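# Drop the entire wire into the bin, below its rim

## Task

Get every part of the wire inside the bin so that none of it rises above the bin's rim; the wire must not be left dangling over the table edge, since that can count as failure.

## Robot and tools

Robot: two arms, left_arm and right_arm, each a six-joint arm with a two-finger parallel gripper. Their root links sit at left_arm (+0.029, +0.282, 0) m and right_arm (-0.015, -0.352, 0) m, the right one yawed very slightly. A camera stand is fixed behind the arms.

Frame: every position, orientation and offset uses the scene frame. Its origin is at table-top height, halfway between the nominal arm bases; +x points out over the table, +z up, and left_arm is on the +y side (this has nothing to do with left or right in the pictures). A gripper's fingers point along its own +z and close along its own y. end_effector_position is the spot between the finger pads, just under 1 cm behind the tips. Printed poses can be a few cm off, worse at long reach.

The 14-number row (used by execute_actions and move): one flat list covering both arms, always all 14 numbers even if one arm stays still, each in [-1, 1]. Order: dx, dy, dz, rx, ry, rz, opening for left_arm, then the same seven for right_arm. dx..rz are offsets, not poses: they are measured from that arm's Hand target as it stood when the action or move began, along scene axes, with rotation about the Hand target's position. 1.0 equals 0.6 m for dx, dy, dz and 180 degrees for rx, ry, rz, which together form a single rotation vector. A translation longer than 1.0 may be shortened along its direction. Because each call restarts from the current Hand target, sending the same offset twice moves twice as far. Six zeros for an arm re-commands its current Hand target. The opening is absolute, not an offset: +1 fully open (about 87 mm between pads), +0.5 about 69 mm, 0 about 43 mm, -0.5 about 18 mm, -1 closed. A 0 there is a real command, so to leave a gripper alone resend its present value (shown under Tool commands, or the last value you sent).

execute_actions(actions, cameras): actions is a list of actions; each action is a table of up to 15 rows, one per 1/30 s step, and a short table repeats its last row to fill 15 steps. Every row in an action counts from the action's start pose, not from the row before. cameras: list of names, ["all"], or []; if omitted, an empty actions list returns all images, otherwise none. Send an empty actions list to just look.

move(target, speed, blend, opening_speed, blocking, cameras): drives grippers in straight lines toward target, either one 14-number row or a list of up to 15 rows, all offsets from the same starting Hand targets. speed is m/s, 0.002 to 2.9, default 0.25 (rotation up to twice that in rad/s), one value or one per target. blend in m rounds corners of a list; 0 means stop at each. opening_speed (0.2 or more, units of the -1..+1 scale per second) ramps the fingers. blocking=false returns after about 0.5 s while the move continues. Moves cap at 10 s and do not avoid obstacles or the other arm. The result adds a move: line such as done, off_target, moving, held or fault, plus limits (paced = pose clipped, held = steps withheld). done means within 10 mm and 2 degrees; neither done nor off_target tells you about contact.

wait(seconds 0 to 10): lets time pass holding commands. stop(): brakes a running move. zoom_image(camera, region [x0, y0, x1, y1] in pixels, at most 504 by 504): enlarges part of the newest image of cam_high, cam_low, cam_left_wrist or cam_right_wrist. read_manual(section="licences") gives only licence text. finished_scene(scene): ends the current scene irreversibly; the wire must already be in the bin and stay there with no help.

Results: Hand target is the last commanded pose after clipping, the base for the next offsets; grippers often rest short of it, so resend the gap as an offset. grip_measured uses the same scale as the opening command; to grip, command about 0.04 below the reading at first contact. Joint positions end with the gripper on a 0 (closed) to 1 (open) scale. Joint torques include the arm's own weight and wrap at ±28 N m for joints 1 to 3. Action calls also list intermediate positions. Orientation commands are clipped to within 40 degrees of the measured one per step. Friction and gravity can leave the gripper low, short or tilted; check after each motion and correct tilt.

Cameras: cam_high (overhead, behind), cam_low (side, +y), and a wrist camera on each arm, all 672x504; calibrations are approximate.

Avoid: dropping the wire or letting it fall off the table, releasing it while moving, fast impacts with the table or bin, arm-to-arm contact (including one gripper closing on the other's fingers), strain on wrist camera cables, and paths near an arm's own base. A blocked arm keeps pushing until commanded back past its gripper. Motors heat when holding loads, stretching out or pushing; MOTOR HOT appears at 75 °C, and at 90 °C the arm folds and stops working for the scene.

Each tool is called after "Request:" as name([rows], argument=value, ...), one row to a line, values as JSON.

## Session

Request:
execute_actions(actions=[])

Scene clock: 0.00 s.
left_arm: end_effector_position=(+0.3458, +0.2181, +0.2254) grip_measured=+0.998 end_effector_quat_wxyz=(+0.569, -0.266, +0.747, -0.217) | right_arm: end_effector_position=(+0.2234, -0.1913, +0.2309) grip_measured=+1.000 end_effector_quat_wxyz=(+0.629, +0.193, +0.722, +0.212)
Joint positions: left_arm=[-0.207 0.8 0.631 -0.096 -0.178 -0.756 0.999] | right_arm=[1.088 0.715 0.536 -0.038 0.992 0.77 1]
Joint velocities: within noise
Joint torques (N m): no reading
Motor temperatures (°C): left_arm=[19 27 25 22 20 18 20] | right_arm=[21 24 24 21 20 20 20]
Heat: left arm: 27 °C; right arm: 24 °C.
Hand target: left_arm +0.3480, +0.2182, +0.2377; +0.581, -0.265, +0.737, -0.223 | right_arm +0.2233, -0.1913, +0.2321; +0.629, +0.193, +0.722, +0.213
Tool commands: left_gripper/opening=+1.0 right_gripper/opening=+1.0
camera_calibration:
cam_left_wrist: T_world_to_cam=[[0.160697, -0.747546, 0.644477, -0.0437401], [-0.873788, -0.411398, -0.259317, 0.471329], [0.458988, -0.521466, -0.719308, 0.259682], [0, 0, 0, 1]] pos_world=[0.299679, 0.296621, 0.337204]
cam_right_wrist: T_world_to_cam=[[-0.012041, -0.828963, -0.559174, -0.028777], [-0.846925, 0.305741, -0.435017, 0.368436], [0.531575, 0.468341, -0.705751, 0.282775], [0, 0, 0, 1]] pos_world=[0.161375, -0.268936, 0.343753]

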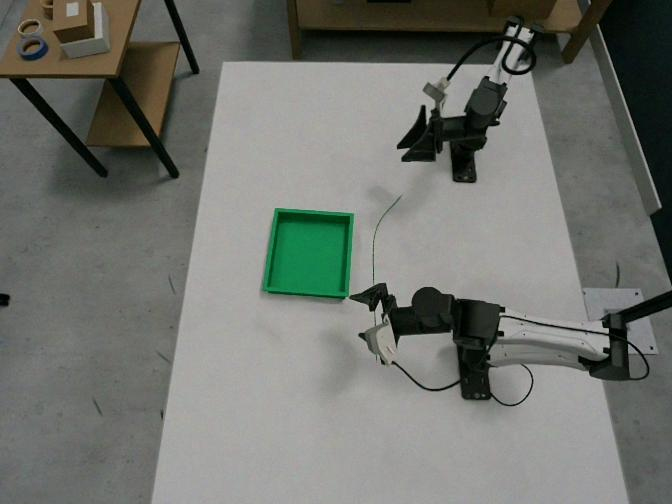

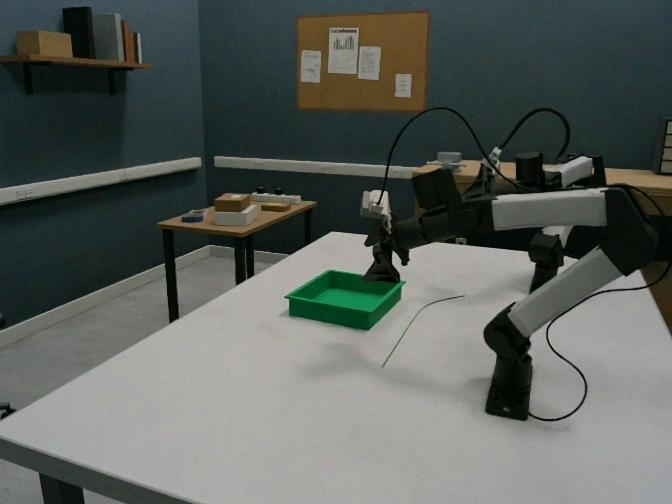

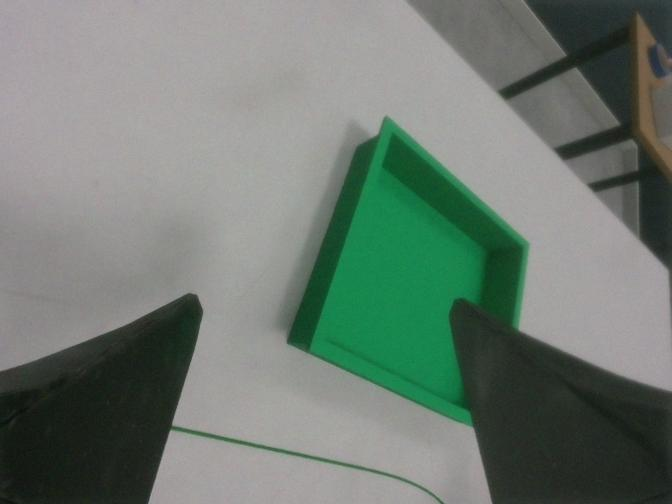

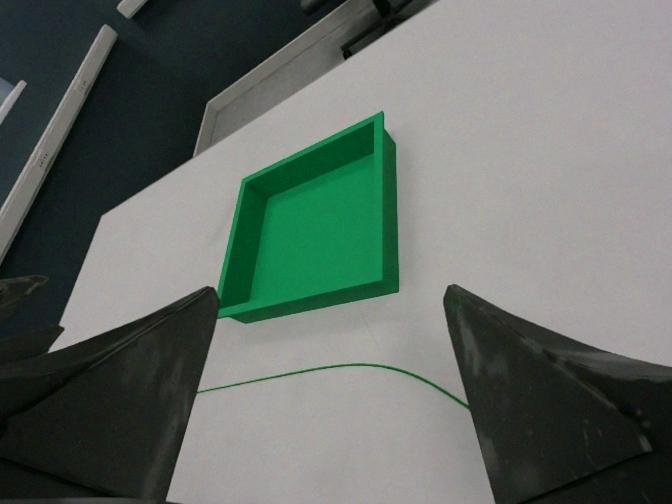

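Request:
move(target=[-0.138,0.045,-0.18,0.472,0.210,-0.589,0.1,-0.047,0.052,-0.17,-0.379,0.333,0.401,0.1], cameras=["all"])

Scene clock: 9.13 s.
left_arm: end_effector_position=(+0.2679, +0.2439, +0.1277) grip_measured=+0.100 end_effector_quat_wxyz=(+0.014, +0.702, +0.712, +0.001) | right_arm: end_effector_position=(+0.1942, -0.1641, +0.1281) grip_measured=+0.100 end_effector_quat_wxyz=(+0.005, -0.494, +0.870, -0.004)
Joint positions: left_arm=[-0.312 1.47 1.237 -1.313 0.011 1.244 0.55] | right_arm=[0.796 1.75 1.527 -1.341 0.01 -0.257 0.55]
Joint torques (N m): left_arm=[-0.44 -3.95 6.99 -0.06 0 0.2] | right_arm=[0.53 -5.81 7.05 0.35 -0.04 -0.13]
Heat: left arm: 28 °C; right arm: 26 °C.
Hand target: left_arm +0.2652, +0.2452, +0.1297; +0.000, +0.707, +0.707, -0.001 | right_arm +0.1951, -0.1600, +0.1301; +0.001, -0.499, +0.866, +0.000
Off the commanded pose: left_arm 0.004 m, 2 deg | right_arm 0.005 m, 1 deg.
move: done
camera_calibration:
cam_left_wrist: T_world_to_cam=[[-0.998929, -0.0392011, -0.0245826, 0.274458], [-0.0442451, 0.653746, 0.75542, -0.223051], [-0.0135426, 0.755698, -0.65478, 0.045477], [0, 0, 0, 1]] pos_world=[0.264911, 0.122211, 0.205022]
cam_right_wrist: T_world_to_cam=[[0.853197, -0.521497, 0.00977196, -0.254564], [-0.34162, -0.544555, 0.766, -0.100851], [-0.394145, -0.656887, -0.642766, 0.199956], [0, 0, 0, 1]] pos_world=[0.261552, -0.0563246, 0.208264]

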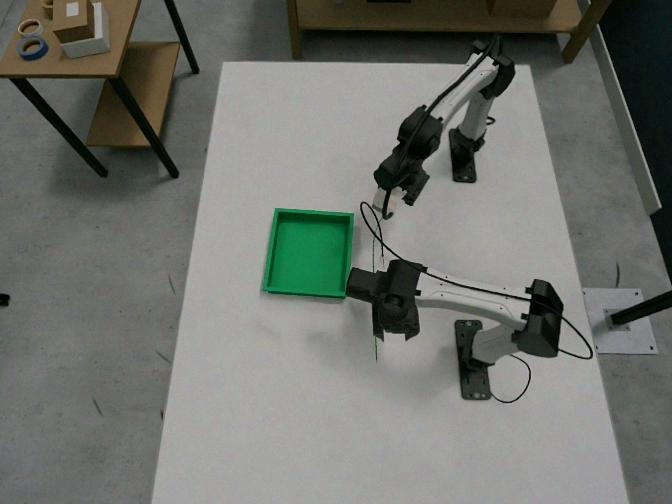

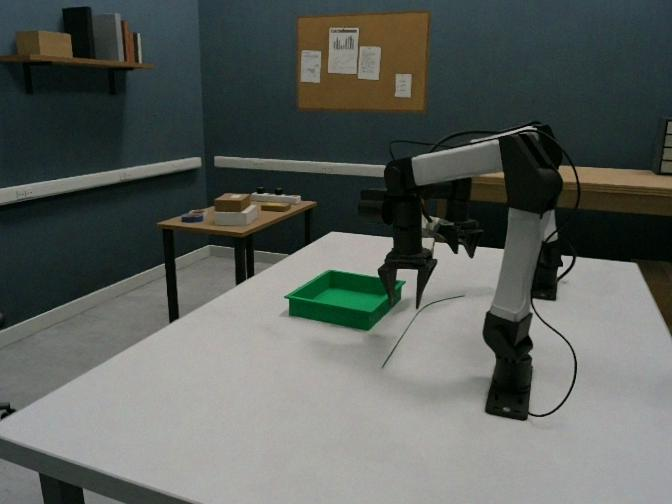

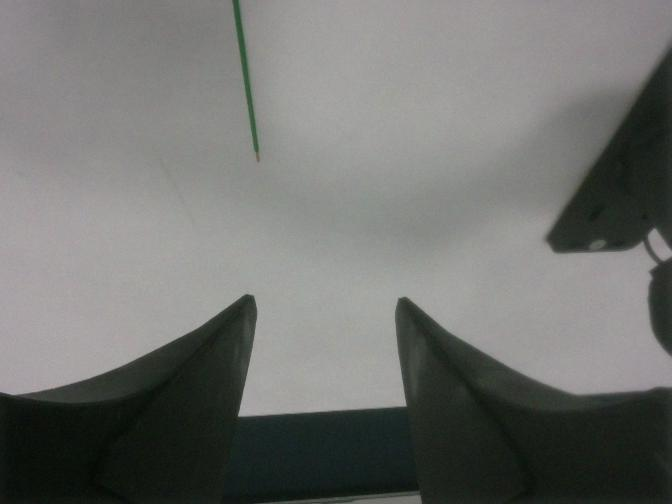

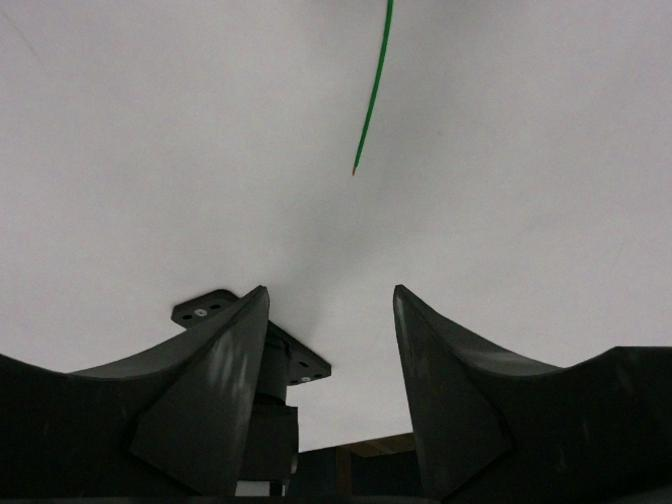

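Request:
move(target=[0.072,0,-0.133,0,0,0,0.1,0.018,-0.037,-0.133,0,0,-0.045,0.1], cameras=["all"])

Scene clock: 11.97 s.
left_arm: end_effector_position=(+0.3080, +0.2421, +0.0526) grip_measured=+0.100 end_effector_quat_wxyz=(+0.005, +0.706, +0.708, -0.002) | right_arm: end_effector_position=(+0.2083, -0.1819, +0.0578) grip_measured=+0.100 end_effector_quat_wxyz=(+0.009, -0.441, +0.898, -0.003)
Joint positions: left_arm=[-0.278 1.676 1.14 -1.029 0.009 1.291 0.55] | right_arm=[0.71 1.772 1.274 -1.056 0.009 -0.223 0.55]
Joint torques (N m): left_arm=[0.5 -5.93 5.14 0.25 0.04 0.17] | right_arm=[-0.01 -6.11 3.67 0.67 -0.04 0.04]
Heat: left arm: 28 °C; right arm: 26 °C.
Hand target: left_arm +0.3085, +0.2451, +0.0500; +0.000, +0.708, +0.707, -0.001 | right_arm +0.2059, -0.1822, +0.0504; +0.001, -0.437, +0.900, +0.000
Off the commanded pose: left_arm 0.004 m, 1 deg | right_arm 0.008 m, 1 deg.
move: done
camera_calibration:
cam_left_wrist: T_world_to_cam=[[-0.999605, -0.0269372, -0.00800673, 0.308966], [-0.0235523, 0.647621, 0.761599, -0.168569], [-0.01533, 0.761486, -0.648, -0.00293403], [0, 0, 0, 1]] pos_world=[0.304829, 0.119726, 0.128955]
cam_right_wrist: T_world_to_cam=[[0.784664, -0.619818, 0.0113504, -0.278842], [-0.409966, -0.505092, 0.75948, -0.030091], [-0.465006, -0.600589, -0.650432, 0.174155], [0, 0, 0, 1]] pos_world=[0.287444, -0.0834338, 0.139295]

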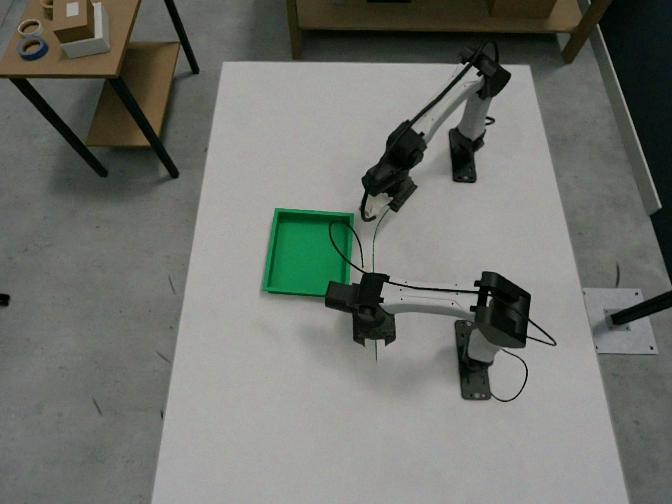

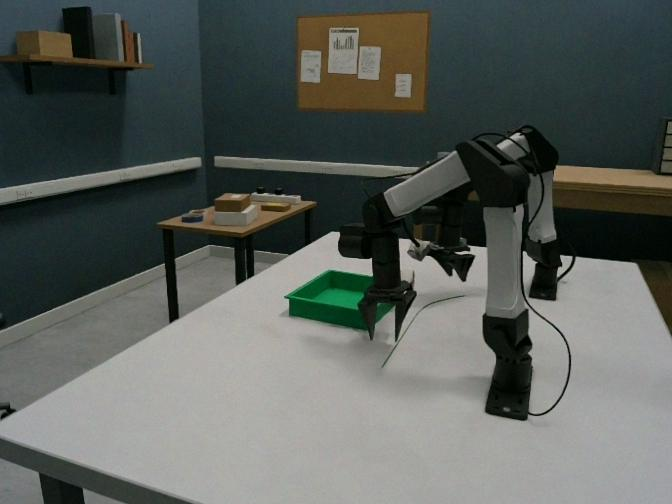

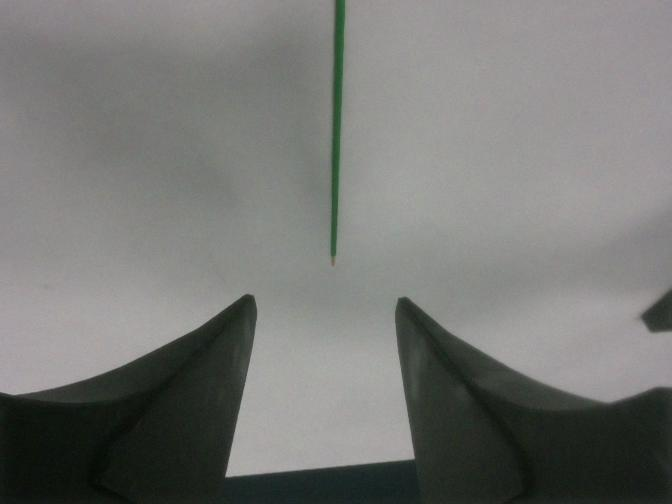

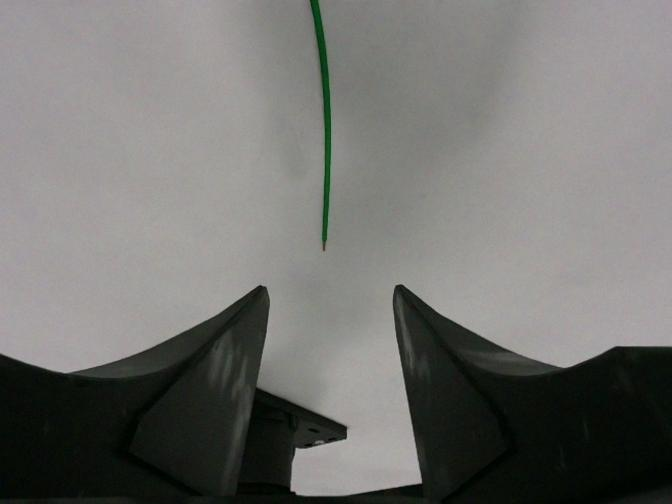

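Request:
move(target=[-0.005,0.005,-0.068,0,0,0,-0.2,-0.003,-0.003,-0.073,0,0,0,-0.2], speed=0.1, cameras=["cam_left_wrist","cam_right_wrist"])

Scene clock: 13.87 s.
left_arm: end_effector_position=(+0.3062, +0.2445, +0.0128) grip_measured=-0.200 end_effector_quat_wxyz=(+0.006, +0.707, +0.708, -0.001) | right_arm: end_effector_position=(+0.2071, -0.1829, +0.0143) grip_measured=-0.200 end_effector_quat_wxyz=(+0.010, -0.441, +0.898, -0.003)
Joint positions: left_arm=[-0.271 1.72 1.021 -0.861 0.009 1.298 0.4] | right_arm=[0.71 1.822 1.153 -0.884 0.009 -0.223 0.4]
Joint torques (N m): left_arm=[0.54 -5.82 4.7 0.25 0.03 0.18] | right_arm=[-0.06 -6.09 3.54 0.66 -0.03 0.03]
Heat: left arm: 28 °C; right arm: 26 °C.
Hand target: left_arm +0.3054, +0.2482, +0.0091; +0.000, +0.707, +0.707, -0.001 | right_arm +0.2041, -0.1840, +0.0065; +0.001, -0.437, +0.900, +0.000
Off the commanded pose: left_arm 0.005 m, 1 deg | right_arm 0.008 m, 1 deg.
move: done
camera_calibration:
cam_left_wrist: T_world_to_cam=[[-0.999586, -0.0261055, -0.0120907, 0.306777], [-0.0261385, 0.6485, 0.760766, -0.139315], [-0.0120194, 0.760767, -0.648914, -0.0315105], [0, 0, 0, 1]] pos_world=[0.30263, 0.122327, 0.089248]
cam_right_wrist: T_world_to_cam=[[0.784691, -0.61978, 0.0114833, -0.278106], [-0.41038, -0.505512, 0.758977, 0.00195124], [-0.464594, -0.600275, -0.651016, 0.144673], [0, 0, 0, 1]] pos_world=[0.286242, -0.084535, 0.0958969]
Images, in order (width x height): cam_left_wrist 672x504, cam_right_wrist 672x504.

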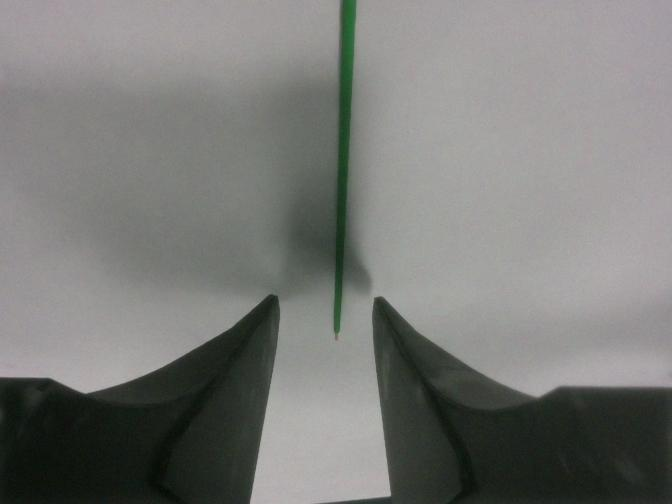

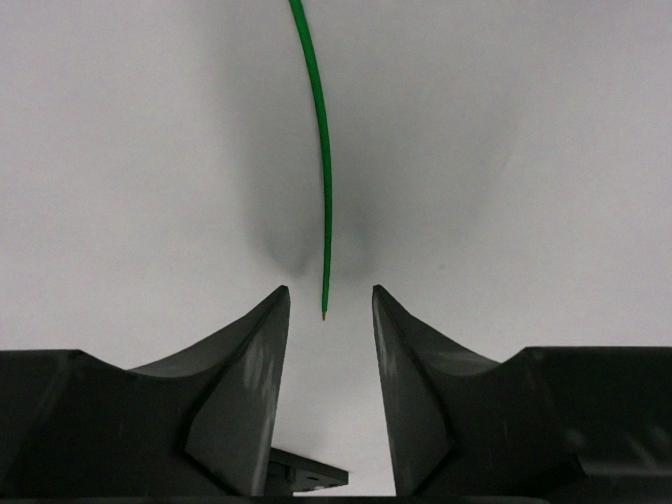

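Request:
move(target=[0,0,-0.01,0,0,0,-0.2,0,0,-0.012,0,0,0,-0.2], speed=0.03, cameras=["cam_left_wrist","cam_right_wrist"])

Scene clock: 15.10 s.
left_arm: end_effector_position=(+0.3067, +0.2445, +0.0095) grip_measured=-0.200 end_effector_quat_wxyz=(+0.008, +0.707, +0.707, +0.000) | right_arm: end_effector_position=(+0.2078, -0.1823, +0.0081) grip_measured=-0.200 end_effector_quat_wxyz=(+0.012, -0.441, +0.898, -0.002)
Joint positions: left_arm=[-0.271 1.725 1.012 -0.845 0.008 1.299 0.4] | right_arm=[0.71 1.832 1.139 -0.857 0.009 -0.223 0.4]
Joint torques (N m): left_arm=[0.54 -5.2 4.21 0.35 0.04 0.18] | right_arm=[-0.08 -5.87 3.33 0.67 -0.04 0.02]
Heat: left arm: 28 °C; right arm: 26 °C.
Hand target: left_arm +0.3054, +0.2482, +0.0032; +0.000, +0.708, +0.707, -0.001 | right_arm +0.2041, -0.1840, -0.0007; +0.001, -0.437, +0.900, +0.000
Off the commanded pose: left_arm 0.007 m, 1 deg | right_arm 0.010 m, 1 deg.
move: done
camera_calibration:
cam_left_wrist: T_world_to_cam=[[-0.999562, -0.0254317, -0.0151454, 0.307111], [-0.0280301, 0.648837, 0.760411, -0.136235], [-0.00951166, 0.760502, -0.649265, -0.0343496], [0, 0, 0, 1]] pos_world=[0.302831, 0.122327, 0.0859437]
cam_right_wrist: T_world_to_cam=[[0.784615, -0.61986, 0.0123311, -0.278245], [-0.412697, -0.50734, 0.756496, 0.00740462], [-0.462666, -0.598648, -0.653882, 0.141277], [0, 0, 0, 1]] pos_world=[0.286735, -0.084141, 0.0902081]
Images, in order (width x height): cam_left_wrist 672x504, cam_right_wrist 672x504.

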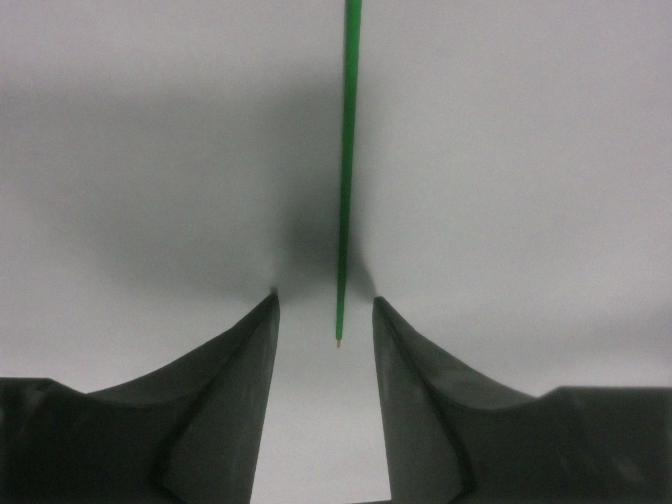

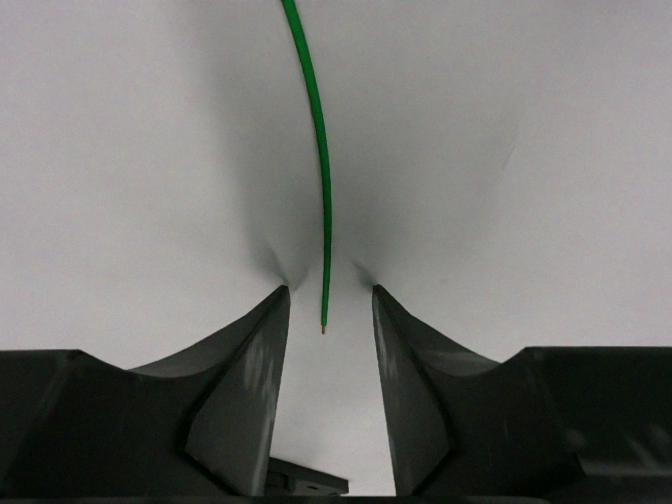

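Request:
move([
  [0,0,0.004,0,0,0,-0.2,0,0,-0.003,0,0,0,-0.2],
  [0,0,0.004,0,0,0,-1,0,0,-0.003,0,0,0,-1],
], speed=0.03, opening_speed=0.8, cameras=["cam_left_wrist","cam_right_wrist"])

Request:
move(target=[0,0,0.05,0,0,0,-1,0,0,0.05,0,0,0,-1], speed=0.08, cameras=["all"])

Scene clock: 17.30 s.
left_arm: end_effector_position=(+0.3077, +0.2446, +0.0095) grip_measured=-1.000 end_effector_quat_wxyz=(+0.009, +0.707, +0.707, +0.001) | right_arm: end_effector_position=(+0.2092, -0.1811, +0.0079) grip_measured=-0.969 end_effector_quat_wxyz=(+0.015, -0.441, +0.898, -0.001)
Joint positions: left_arm=[-0.271 1.725 1.012 -0.841 0.006 1.299 0] | right_arm=[0.71 1.832 1.139 -0.85 0.009 -0.223 0.016]
Joint torques (N m): left_arm=[0.58 -5.61 4.77 0.22 0.07 0.16] | right_arm=[-0.1 -5.71 3.06 0.67 -0.03 0.03]
Heat: left arm: 28 °C; right arm: 26 °C.
Hand target: left_arm +0.3055, +0.2482, +0.0056; +0.000, +0.707, +0.707, -0.001 | right_arm +0.2041, -0.1840, -0.0025; +0.001, -0.437, +0.900, +0.000
Off the commanded pose: left_arm 0.006 m, 1 deg | right_arm 0.012 m, 2 deg.
move: off_target (right_arm); target 2's new opening was sent with right_arm's hand 0.012 m and 2 deg from that target
camera_calibration:
cam_left_wrist: T_world_to_cam=[[-0.999506, -0.0250153, -0.0190488, 0.307977], [-0.0307201, 0.647827, 0.761168, -0.135266], [-0.00670049, 0.761377, -0.648275, -0.0354557], [0, 0, 0, 1]] pos_world=[0.303432, 0.122328, 0.0858413]
cam_right_wrist: T_world_to_cam=[[0.784543, -0.61992, 0.013814, -0.278578], [-0.416856, -0.510799, 0.751874, 0.00902873], [-0.459046, -0.595636, -0.659162, 0.142255], [0, 0, 0, 1]] pos_world=[0.287622, -0.0833521, 0.0908289]
Images, in order (width x height): cam_left_wrist 672x504, cam_right_wrist 672x504.

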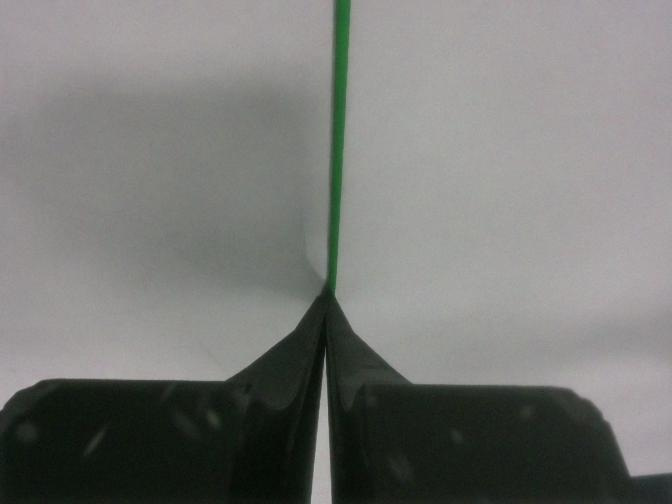

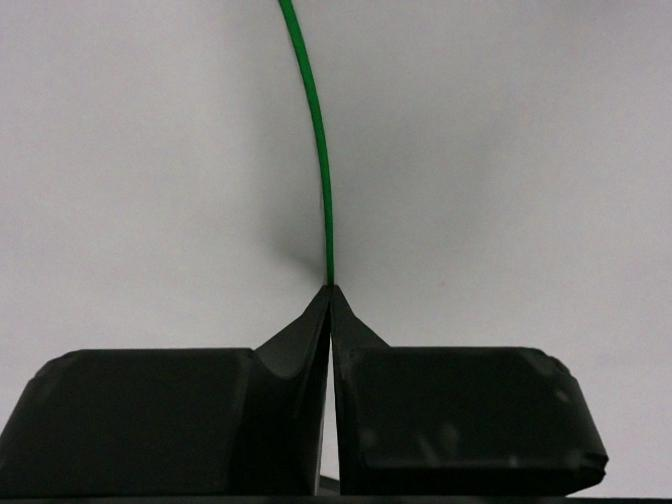

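Scene clock: 18.40 s.
left_arm: end_effector_position=(+0.2998, +0.2468, +0.0190) grip_measured=-1.000 end_effector_quat_wxyz=(-0.013, +0.707, +0.707, -0.011) | right_arm: end_effector_position=(+0.1983, -0.1901, +0.0154) grip_measured=-0.970 end_effector_quat_wxyz=(-0.017, -0.441, +0.897, -0.009)
Joint positions: left_arm=[-0.271 1.725 1.051 -0.93 0.006 1.299 0] | right_arm=[0.71 1.832 1.16 -0.937 0.009 -0.223 0.015]
Joint torques (N m): left_arm=[0.57 -10.29 7.57 -0.2 0.05 0.16] | right_arm=[-0.1 -9.52 6.46 0.29 -0.04 0.04]
Heat: left arm: 28 °C; right arm: 27 °C.
Hand target: left_arm +0.3055, +0.2482, +0.0356; +0.000, +0.707, +0.707, -0.001 | right_arm +0.2041, -0.1840, +0.0275; +0.001, -0.437, +0.900, +0.000
Off the commanded pose: left_arm 0.018 m, 2 deg | right_arm 0.015 m, 2 deg.
move: off_target (left_arm, right_arm)
camera_calibration:
cam_left_wrist: T_world_to_cam=[[-0.999272, -0.025076, 0.0287446, 0.299314], [0.00615827, 0.63762, 0.770327, -0.152877], [-0.0376449, 0.769943, -0.637001, -0.0240868], [0, 0, 0, 1]] pos_world=[0.299131, 0.123528, 0.0938179]
cam_right_wrist: T_world_to_cam=[[0.784911, -0.619608, -0.000148349, -0.275522], [-0.377486, -0.478384, 0.792876, -0.00801164], [-0.491343, -0.622281, -0.609383, 0.137388], [0, 0, 0, 1]] pos_world=[0.280741, -0.0890542, 0.0900333]

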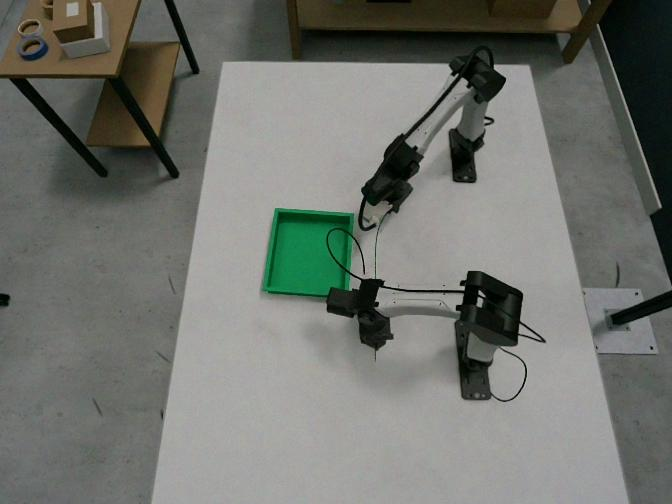

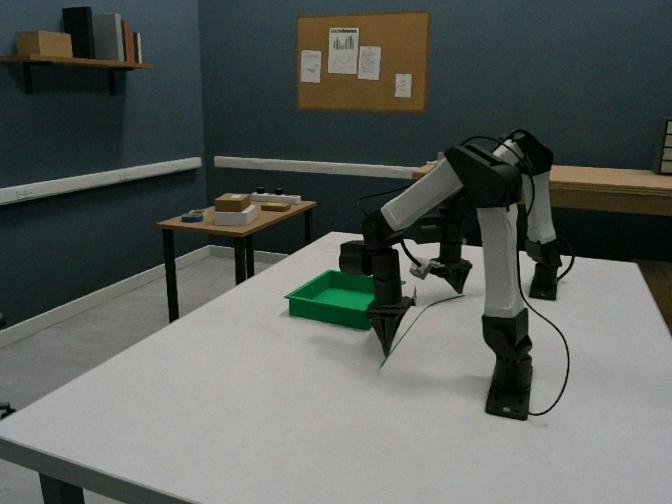

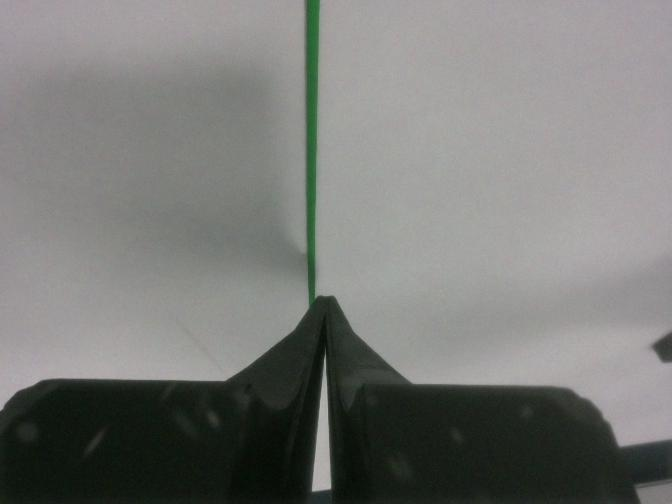

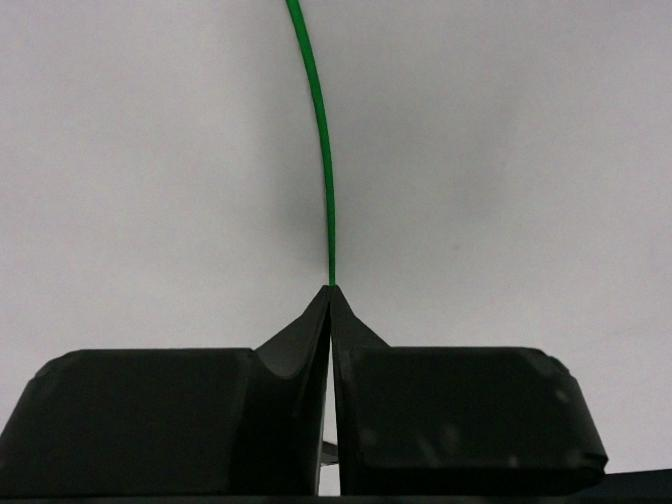

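Request:
move([
  [0,0,0,0,0,0,-0.4,0,0,0,0,0,0,-1],
  [0,0,-0.062,0,0,0,-0.4,0,0,0,0,0,0,-1],
], speed=0.04, cameras=["cam_left_wrist"])

Scene clock: 20.57 s.
left_arm: end_effector_position=(+0.3048, +0.2455, +0.0086) grip_measured=-0.400 end_effector_quat_wxyz=(+0.003, +0.707, +0.707, -0.001) | right_arm: end_effector_position=(+0.1982, -0.1902, +0.0154) grip_measured=-0.970 end_effector_quat_wxyz=(-0.017, -0.441, +0.897, -0.009)
Joint positions: left_arm=[-0.271 1.726 1.009 -0.848 0.006 1.299 0.3] | right_arm=[0.71 1.832 1.16 -0.937 0.009 -0.223 0.015]
Joint torques (N m): left_arm=[0.51 -4.49 3.55 0.58 0.06 0.16] | right_arm=[-0.09 -9.48 6.46 0.3 -0.04 0.03]
Heat: left arm: 29 °C; right arm: 27 °C.
Hand target: left_arm +0.3054, +0.2482, -0.0016; +0.000, +0.707, +0.707, -0.001 | right_arm +0.2041, -0.1839, +0.0275; +0.001, -0.437, +0.900, +0.000
Off the commanded pose: left_arm 0.011 m, 0 deg | right_arm 0.015 m, 2 deg.
move: off_target (left_arm, right_arm)
camera_calibration:
cam_left_wrist: T_world_to_cam=[[-0.999654, -0.0249793, -0.00827776, 0.304998], [-0.0224467, 0.645238, 0.763651, -0.137128], [-0.0137344, 0.763573, -0.645576, -0.0351366], [0, 0, 0, 1]] pos_world=[0.301332, 0.122928, 0.0845591]
Images, in order (width x height): cam_left_wrist 672x504.

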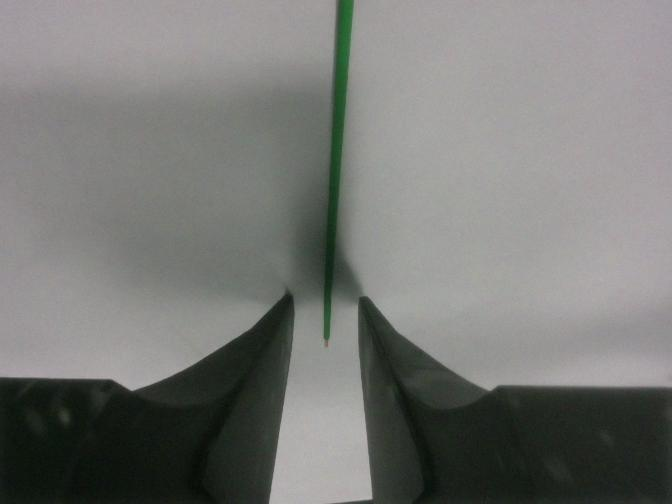

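Request:
move([
  [0,0,-0.008,0,0,0,-0.4,0,0,0,0,0,0,-1],
  [0,0,-0.008,0,0,0,-1,0,0,0,0,0,0,-1],
], speed=0.04, opening_speed=0.8, cameras=["cam_left_wrist"])

Scene clock: 22.60 s.
left_arm: end_effector_position=(+0.3143, +0.2455, +0.0082) grip_measured=-0.967 end_effector_quat_wxyz=(+0.017, +0.707, +0.707, +0.015) | right_arm: end_effector_position=(+0.1982, -0.1902, +0.0154) grip_measured=-0.970 end_effector_quat_wxyz=(-0.017, -0.441, +0.897, -0.009)
Joint positions: left_arm=[-0.271 1.726 1.005 -0.806 -0.009 1.299 0.016] | right_arm=[0.71 1.832 1.16 -0.937 0.009 -0.223 0.015]
Joint torques (N m): left_arm=[0.55 -3.81 3.02 0.4 0.22 0.17] | right_arm=[-0.1 -9.5 6.49 0.29 -0.03 0.03]
Heat: left arm: 29 °C; right arm: 27 °C.
Hand target: left_arm +0.3054, +0.2482, -0.0065; +0.000, +0.708, +0.707, -0.001 | right_arm +0.2041, -0.1839, +0.0275; +0.001, -0.437, +0.900, +0.000
Off the commanded pose: left_arm 0.017 m, 3 deg | right_arm 0.015 m, 2 deg.
move: off_target (left_arm, right_arm); target 2's new opening was sent with left_arm's hand 0.015 m and 0 deg from that target
camera_calibration:
cam_left_wrist: T_world_to_cam=[[-0.998474, -0.0248386, -0.049317, 0.314432], [-0.0537387, 0.642496, 0.764403, -0.126156], [0.0126993, 0.765887, -0.64285, -0.0442152], [0, 0, 0, 1]] pos_world=[0.307734, 0.122728, 0.0835168]
Images, in order (width x height): cam_left_wrist 672x504.

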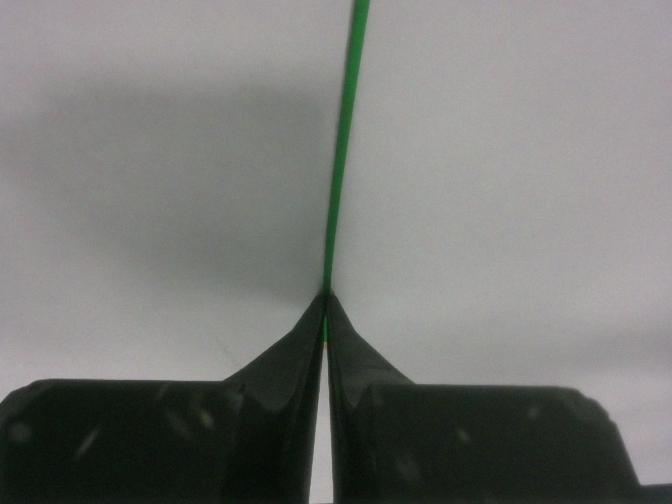

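Request:
move(target=[0,0,0.21,0,0,0,-1,0,0,0.155,0,0,0,-1], speed=0.1, cameras=["all"])

Scene clock: 24.80 s.
left_arm: end_effector_position=(+0.3054, +0.2480, +0.1044) grip_measured=-0.967 end_effector_quat_wxyz=(-0.015, +0.707, +0.707, -0.003) | right_arm: end_effector_position=(+0.2022, -0.1869, +0.1079) grip_measured=-0.970 end_effector_quat_wxyz=(-0.016, -0.441, +0.897, -0.009)
Joint positions: left_arm=[-0.271 1.654 1.321 -1.266 -0.009 1.3 0.016] | right_arm=[0.71 1.761 1.453 -1.298 0.009 -0.223 0.015]
Joint torques (N m): left_arm=[0.54 -9.5 8.09 -0.18 0.22 0.16] | right_arm=[-0.14 -9.17 6.94 0.28 -0.04 0.03]
Heat: left arm: 29 °C; right arm: 27 °C.
Hand target: left_arm +0.3054, +0.2482, +0.1195; +0.000, +0.708, +0.707, -0.001 | right_arm +0.2041, -0.1840, +0.1205; +0.001, -0.437, +0.900, +0.000
Off the commanded pose: left_arm 0.015 m, 2 deg | right_arm 0.013 m, 2 deg.
move: off_target (left_arm, right_arm)
camera_calibration:
cam_left_wrist: T_world_to_cam=[[-0.999531, -0.0237853, 0.0192872, 0.303308], [0.0000881817, 0.627598, 0.778538, -0.215969], [-0.0306224, 0.778174, -0.627302, 0.0244495], [0, 0, 0, 1]] pos_world=[0.303933, 0.12373, 0.177627]
cam_right_wrist: T_world_to_cam=[[0.784911, -0.619609, 0.000515285, -0.276611], [-0.379192, -0.479696, 0.791268, -0.0781337], [-0.49003, -0.62127, -0.611469, 0.197842], [0, 0, 0, 1]] pos_world=[0.284436, -0.0859579, 0.182941]

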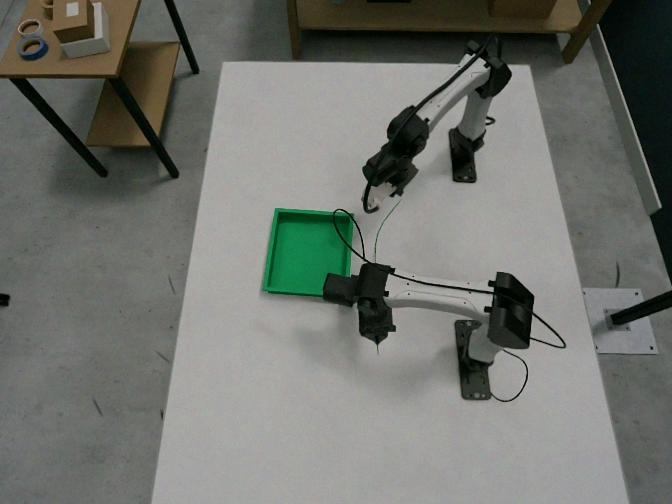

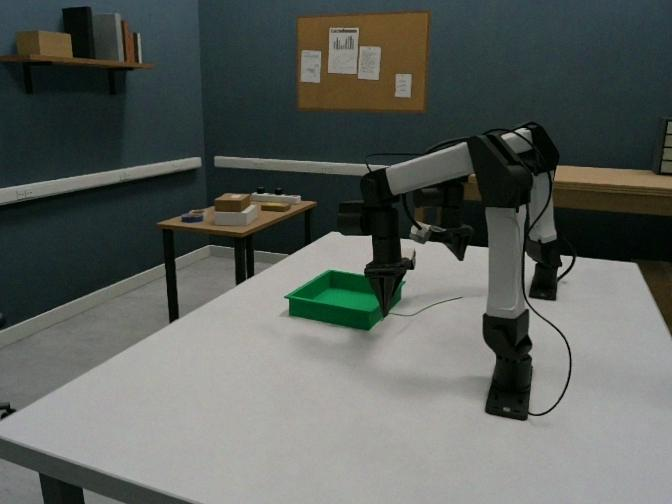

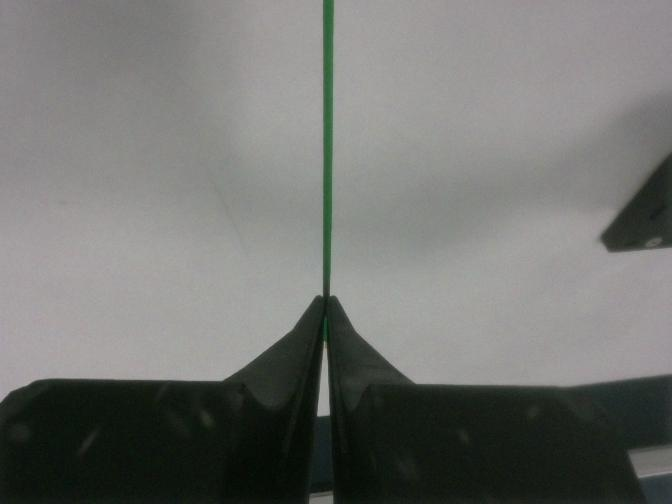

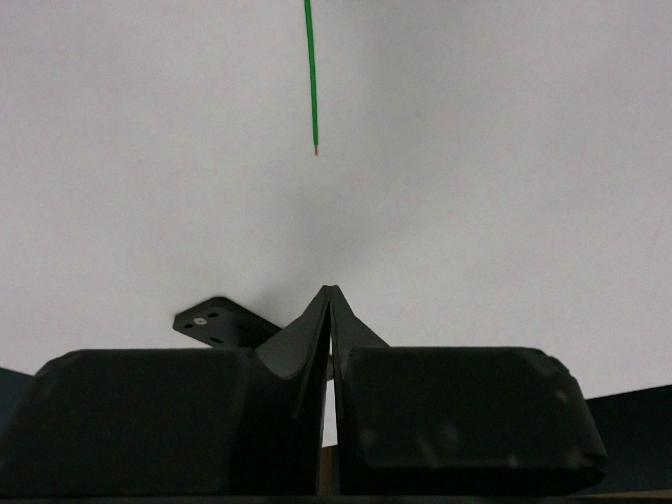

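Request:
move([
  [0,0,-0.12,0,0,0,-1,0,0,0,0,0,0,-0.2],
  [0,0,-0.12,0,0,0,-1,0,0.02,-0.12,0,0,0,-0.2],
], speed=0.12, cameras=["all"])

Scene clock: 28.00 s.
left_arm: end_effector_position=(+0.3069, +0.2476, +0.0523) grip_measured=-0.967 end_effector_quat_wxyz=(+0.003, +0.707, +0.707, +0.007) | right_arm: end_effector_position=(+0.2076, -0.1730, +0.0564) grip_measured=-0.200 end_effector_quat_wxyz=(+0.010, -0.438, +0.899, -0.002)
Joint positions: left_arm=[-0.271 1.661 1.12 -1.018 -0.009 1.3 0.016] | right_arm=[0.732 1.791 1.292 -1.053 0.009 -0.196 0.4]
Joint torques (N m): left_arm=[0.55 -5.44 4.89 0.27 0.22 0.15] | right_arm=[0.53 -6.12 3.75 0.66 -0.05 0.03]
Heat: left arm: 30 °C; right arm: 28 °C.
Hand target: left_arm +0.3054, +0.2482, +0.0475; +0.000, +0.708, +0.707, -0.001 | right_arm +0.2041, -0.1719, +0.0486; +0.001, -0.437, +0.899, +0.000
Off the commanded pose: left_arm 0.005 m, 1 deg | right_arm 0.009 m, 1 deg.
move: done
camera_calibration:
cam_left_wrist: T_world_to_cam=[[-0.999543, -0.0237991, -0.0186335, 0.30771], [-0.0295175, 0.635884, 0.77122, -0.16769], [-0.00650557, 0.771417, -0.636296, -0.0131906], [0, 0, 0, 1]] pos_world=[0.302533, 0.12413, 0.126666]
cam_right_wrist: T_world_to_cam=[[0.781122, -0.624278, 0.0112227, -0.272844], [-0.413675, -0.503977, 0.758208, -0.0237513], [-0.467677, -0.596896, -0.651916, 0.179517], [0, 0, 0, 1]] pos_world=[0.287255, -0.0751476, 0.1381]

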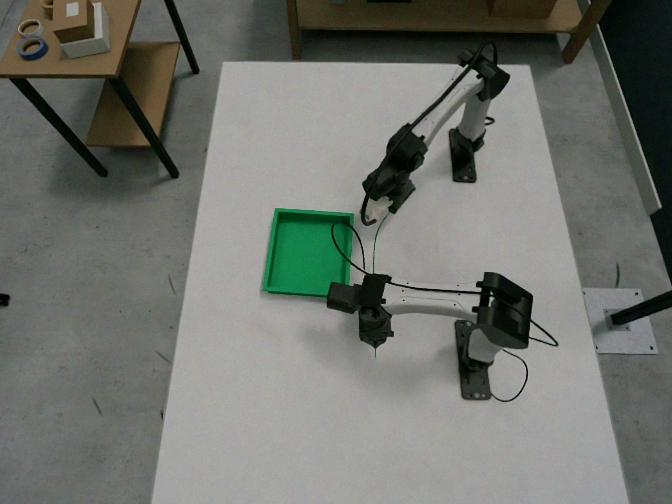

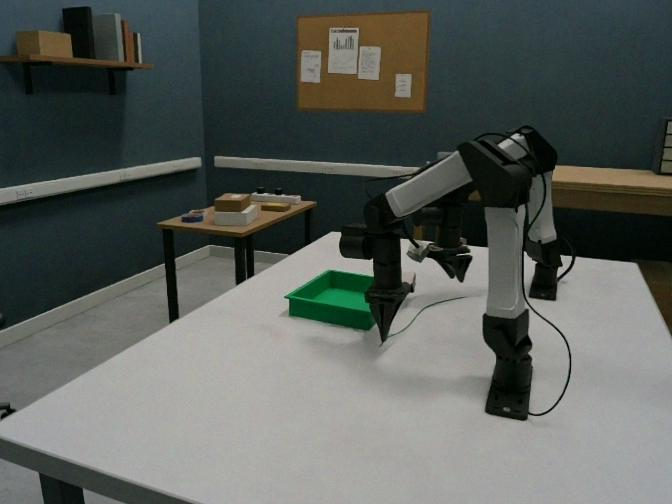

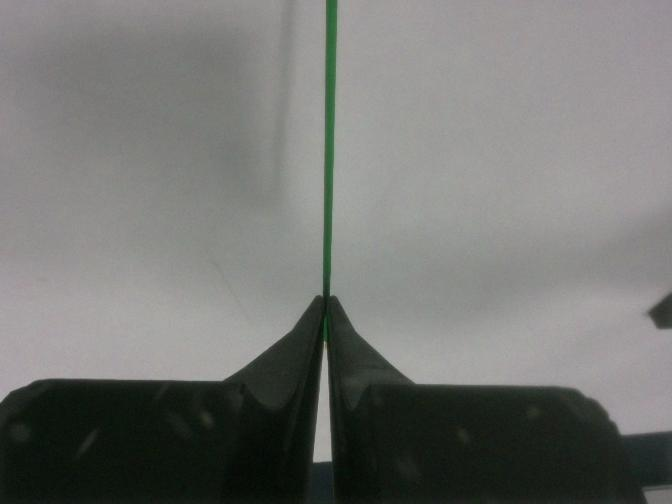

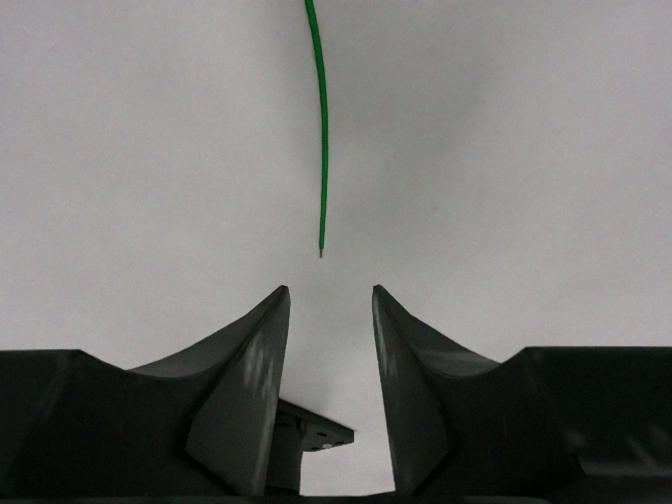

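Request:
move([
  [0,0,0,0,0,0,-1,0.005,0.012,-0.07,0,0,0,-0.3],
  [0,0,0,0,0,0,-1,0.005,0.012,-0.1,0,0,0,-0.4],
  [0,0,0,0,0,0,-1,0.005,0.012,-0.1,0,0,0,-1],
], speed=0.05, opening_speed=0.8, cameras=["cam_right_wrist"])

Scene clock: 33.57 s.
left_arm: end_effector_position=(+0.3070, +0.2476, +0.0523) grip_measured=-0.967 end_effector_quat_wxyz=(+0.003, +0.707, +0.707, +0.007) | right_arm: end_effector_position=(+0.2091, -0.1639, +0.0054) grip_measured=-0.937 end_effector_quat_wxyz=(+0.008, -0.438, +0.899, +0.002)
Joint positions: left_arm=[-0.271 1.661 1.12 -1.017 -0.009 1.3 0.016] | right_arm=[0.746 1.885 1.198 -0.867 0.001 -0.181 0.031]
Joint torques (N m): left_arm=[0.54 -5.48 4.86 0.28 0.23 0.16] | right_arm=[0.27 -5.27 2.29 0.96 0.03 0.01]
Heat: left arm: 30 °C; right arm: 28 °C.
Hand target: left_arm +0.3055, +0.2482, +0.0475; +0.000, +0.708, +0.707, -0.001 | right_arm +0.2070, -0.1647, -0.0115; +0.001, -0.437, +0.899, +0.000
Off the commanded pose: left_arm 0.005 m, 1 deg | right_arm 0.017 m, 1 deg.
move: off_target (right_arm); target 2's new opening was sent with right_arm's hand 0.018 m and 1 deg from that target; target 3's new opening was sent with right_arm's hand 0.017 m and 1 deg from that target
camera_calibration:
cam_right_wrist: T_world_to_cam=[[0.780545, -0.625094, 0.00278463, -0.267719], [-0.408994, -0.507325, 0.758515, 0.0185171], [-0.47273, -0.593193, -0.65165, 0.154071], [0, 0, 0, 1]] pos_world=[0.289374, -0.0665613, 0.0871005]
Images, in order (width x height): cam_right_wrist 672x504.

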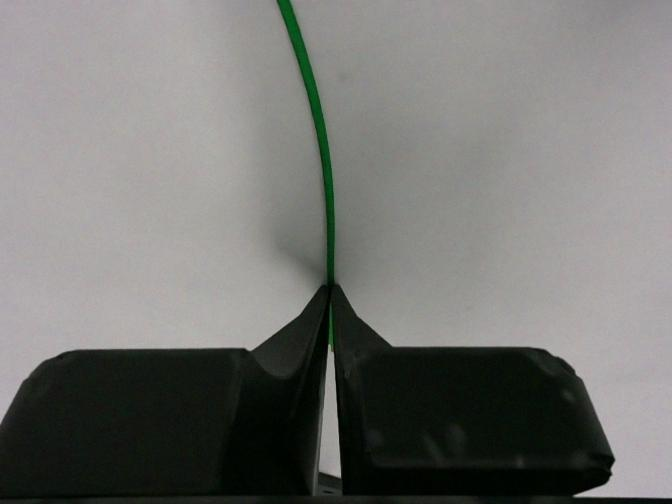

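Request:
move([
  [0,0,0,0,0,0,-1,0,0,0.1,0,0,0,-1],
  [0,0,0.18,0,0,0,-1,0.01,0.015,0.28,0,0,0,-1],
], speed=0.12, blend=0.02, cameras=["all"])

Scene clock: 36.13 s.
left_arm: end_effector_position=(+0.3074, +0.2474, +0.1410) grip_measured=-0.967 end_effector_quat_wxyz=(-0.014, +0.707, +0.707, -0.002) | right_arm: end_effector_position=(+0.2135, -0.1584, +0.1513) grip_measured=-0.937 end_effector_quat_wxyz=(-0.002, -0.437, +0.899, -0.001)
Joint positions: left_arm=[-0.271 1.657 1.469 -1.409 -0.009 1.3 0.016] | right_arm=[0.749 1.844 1.735 -1.466 0.001 -0.177 0.031]
Joint torques (N m): left_arm=[0.55 -9.28 8.14 -0.16 0.22 0.16] | right_arm=[0.69 -7.69 6.63 0.33 0.04 0.03]
Heat: left arm: 31 °C; right arm: 28 °C.
Hand target: left_arm +0.3054, +0.2482, +0.1556; +0.000, +0.708, +0.707, -0.001 | right_arm +0.2131, -0.1558, +0.1565; +0.001, -0.437, +0.900, +0.000
Off the commanded pose: left_arm 0.015 m, 2 deg | right_arm 0.006 m, 0 deg.
move: off_target (left_arm)
camera_calibration:
cam_left_wrist: T_world_to_cam=[[-0.999572, -0.0237419, 0.017101, 0.304863], [-0.0016073, 0.62813, 0.778107, -0.243679], [-0.0292154, 0.777746, -0.627899, 0.0476639], [0, 0, 0, 1]] pos_world=[0.305733, 0.12323, 0.214323]
cam_right_wrist: T_world_to_cam=[[0.780075, -0.625685, -0.000740767, -0.267537], [-0.397588, -0.496608, 0.77156, -0.0902267], [-0.483121, -0.60158, -0.636156, 0.253118], [0, 0, 0, 1]] pos_world=[0.295112, -0.0599304, 0.230439]

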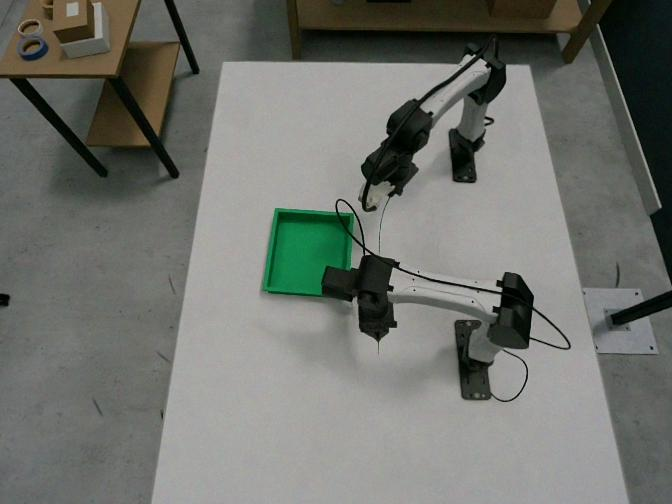

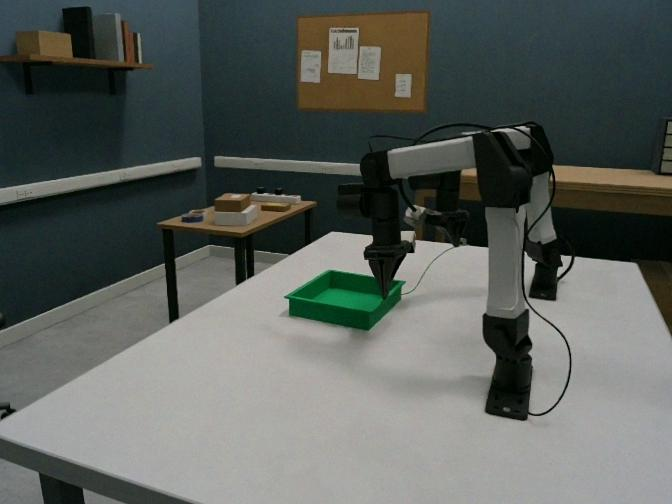

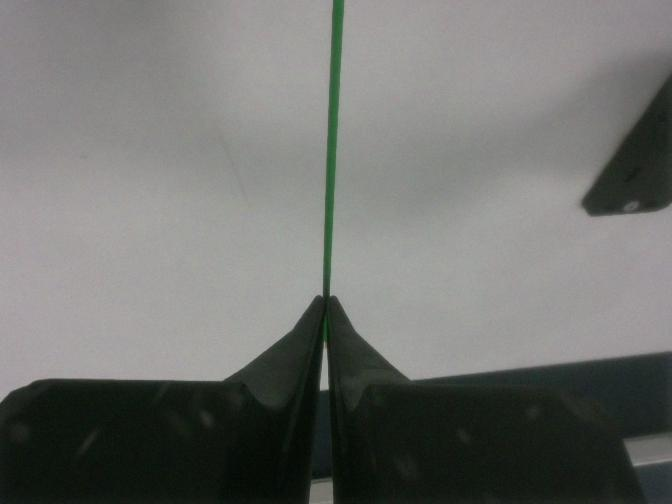

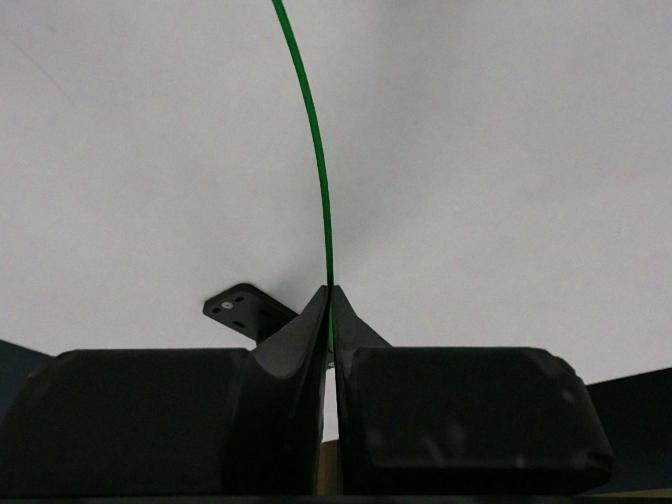

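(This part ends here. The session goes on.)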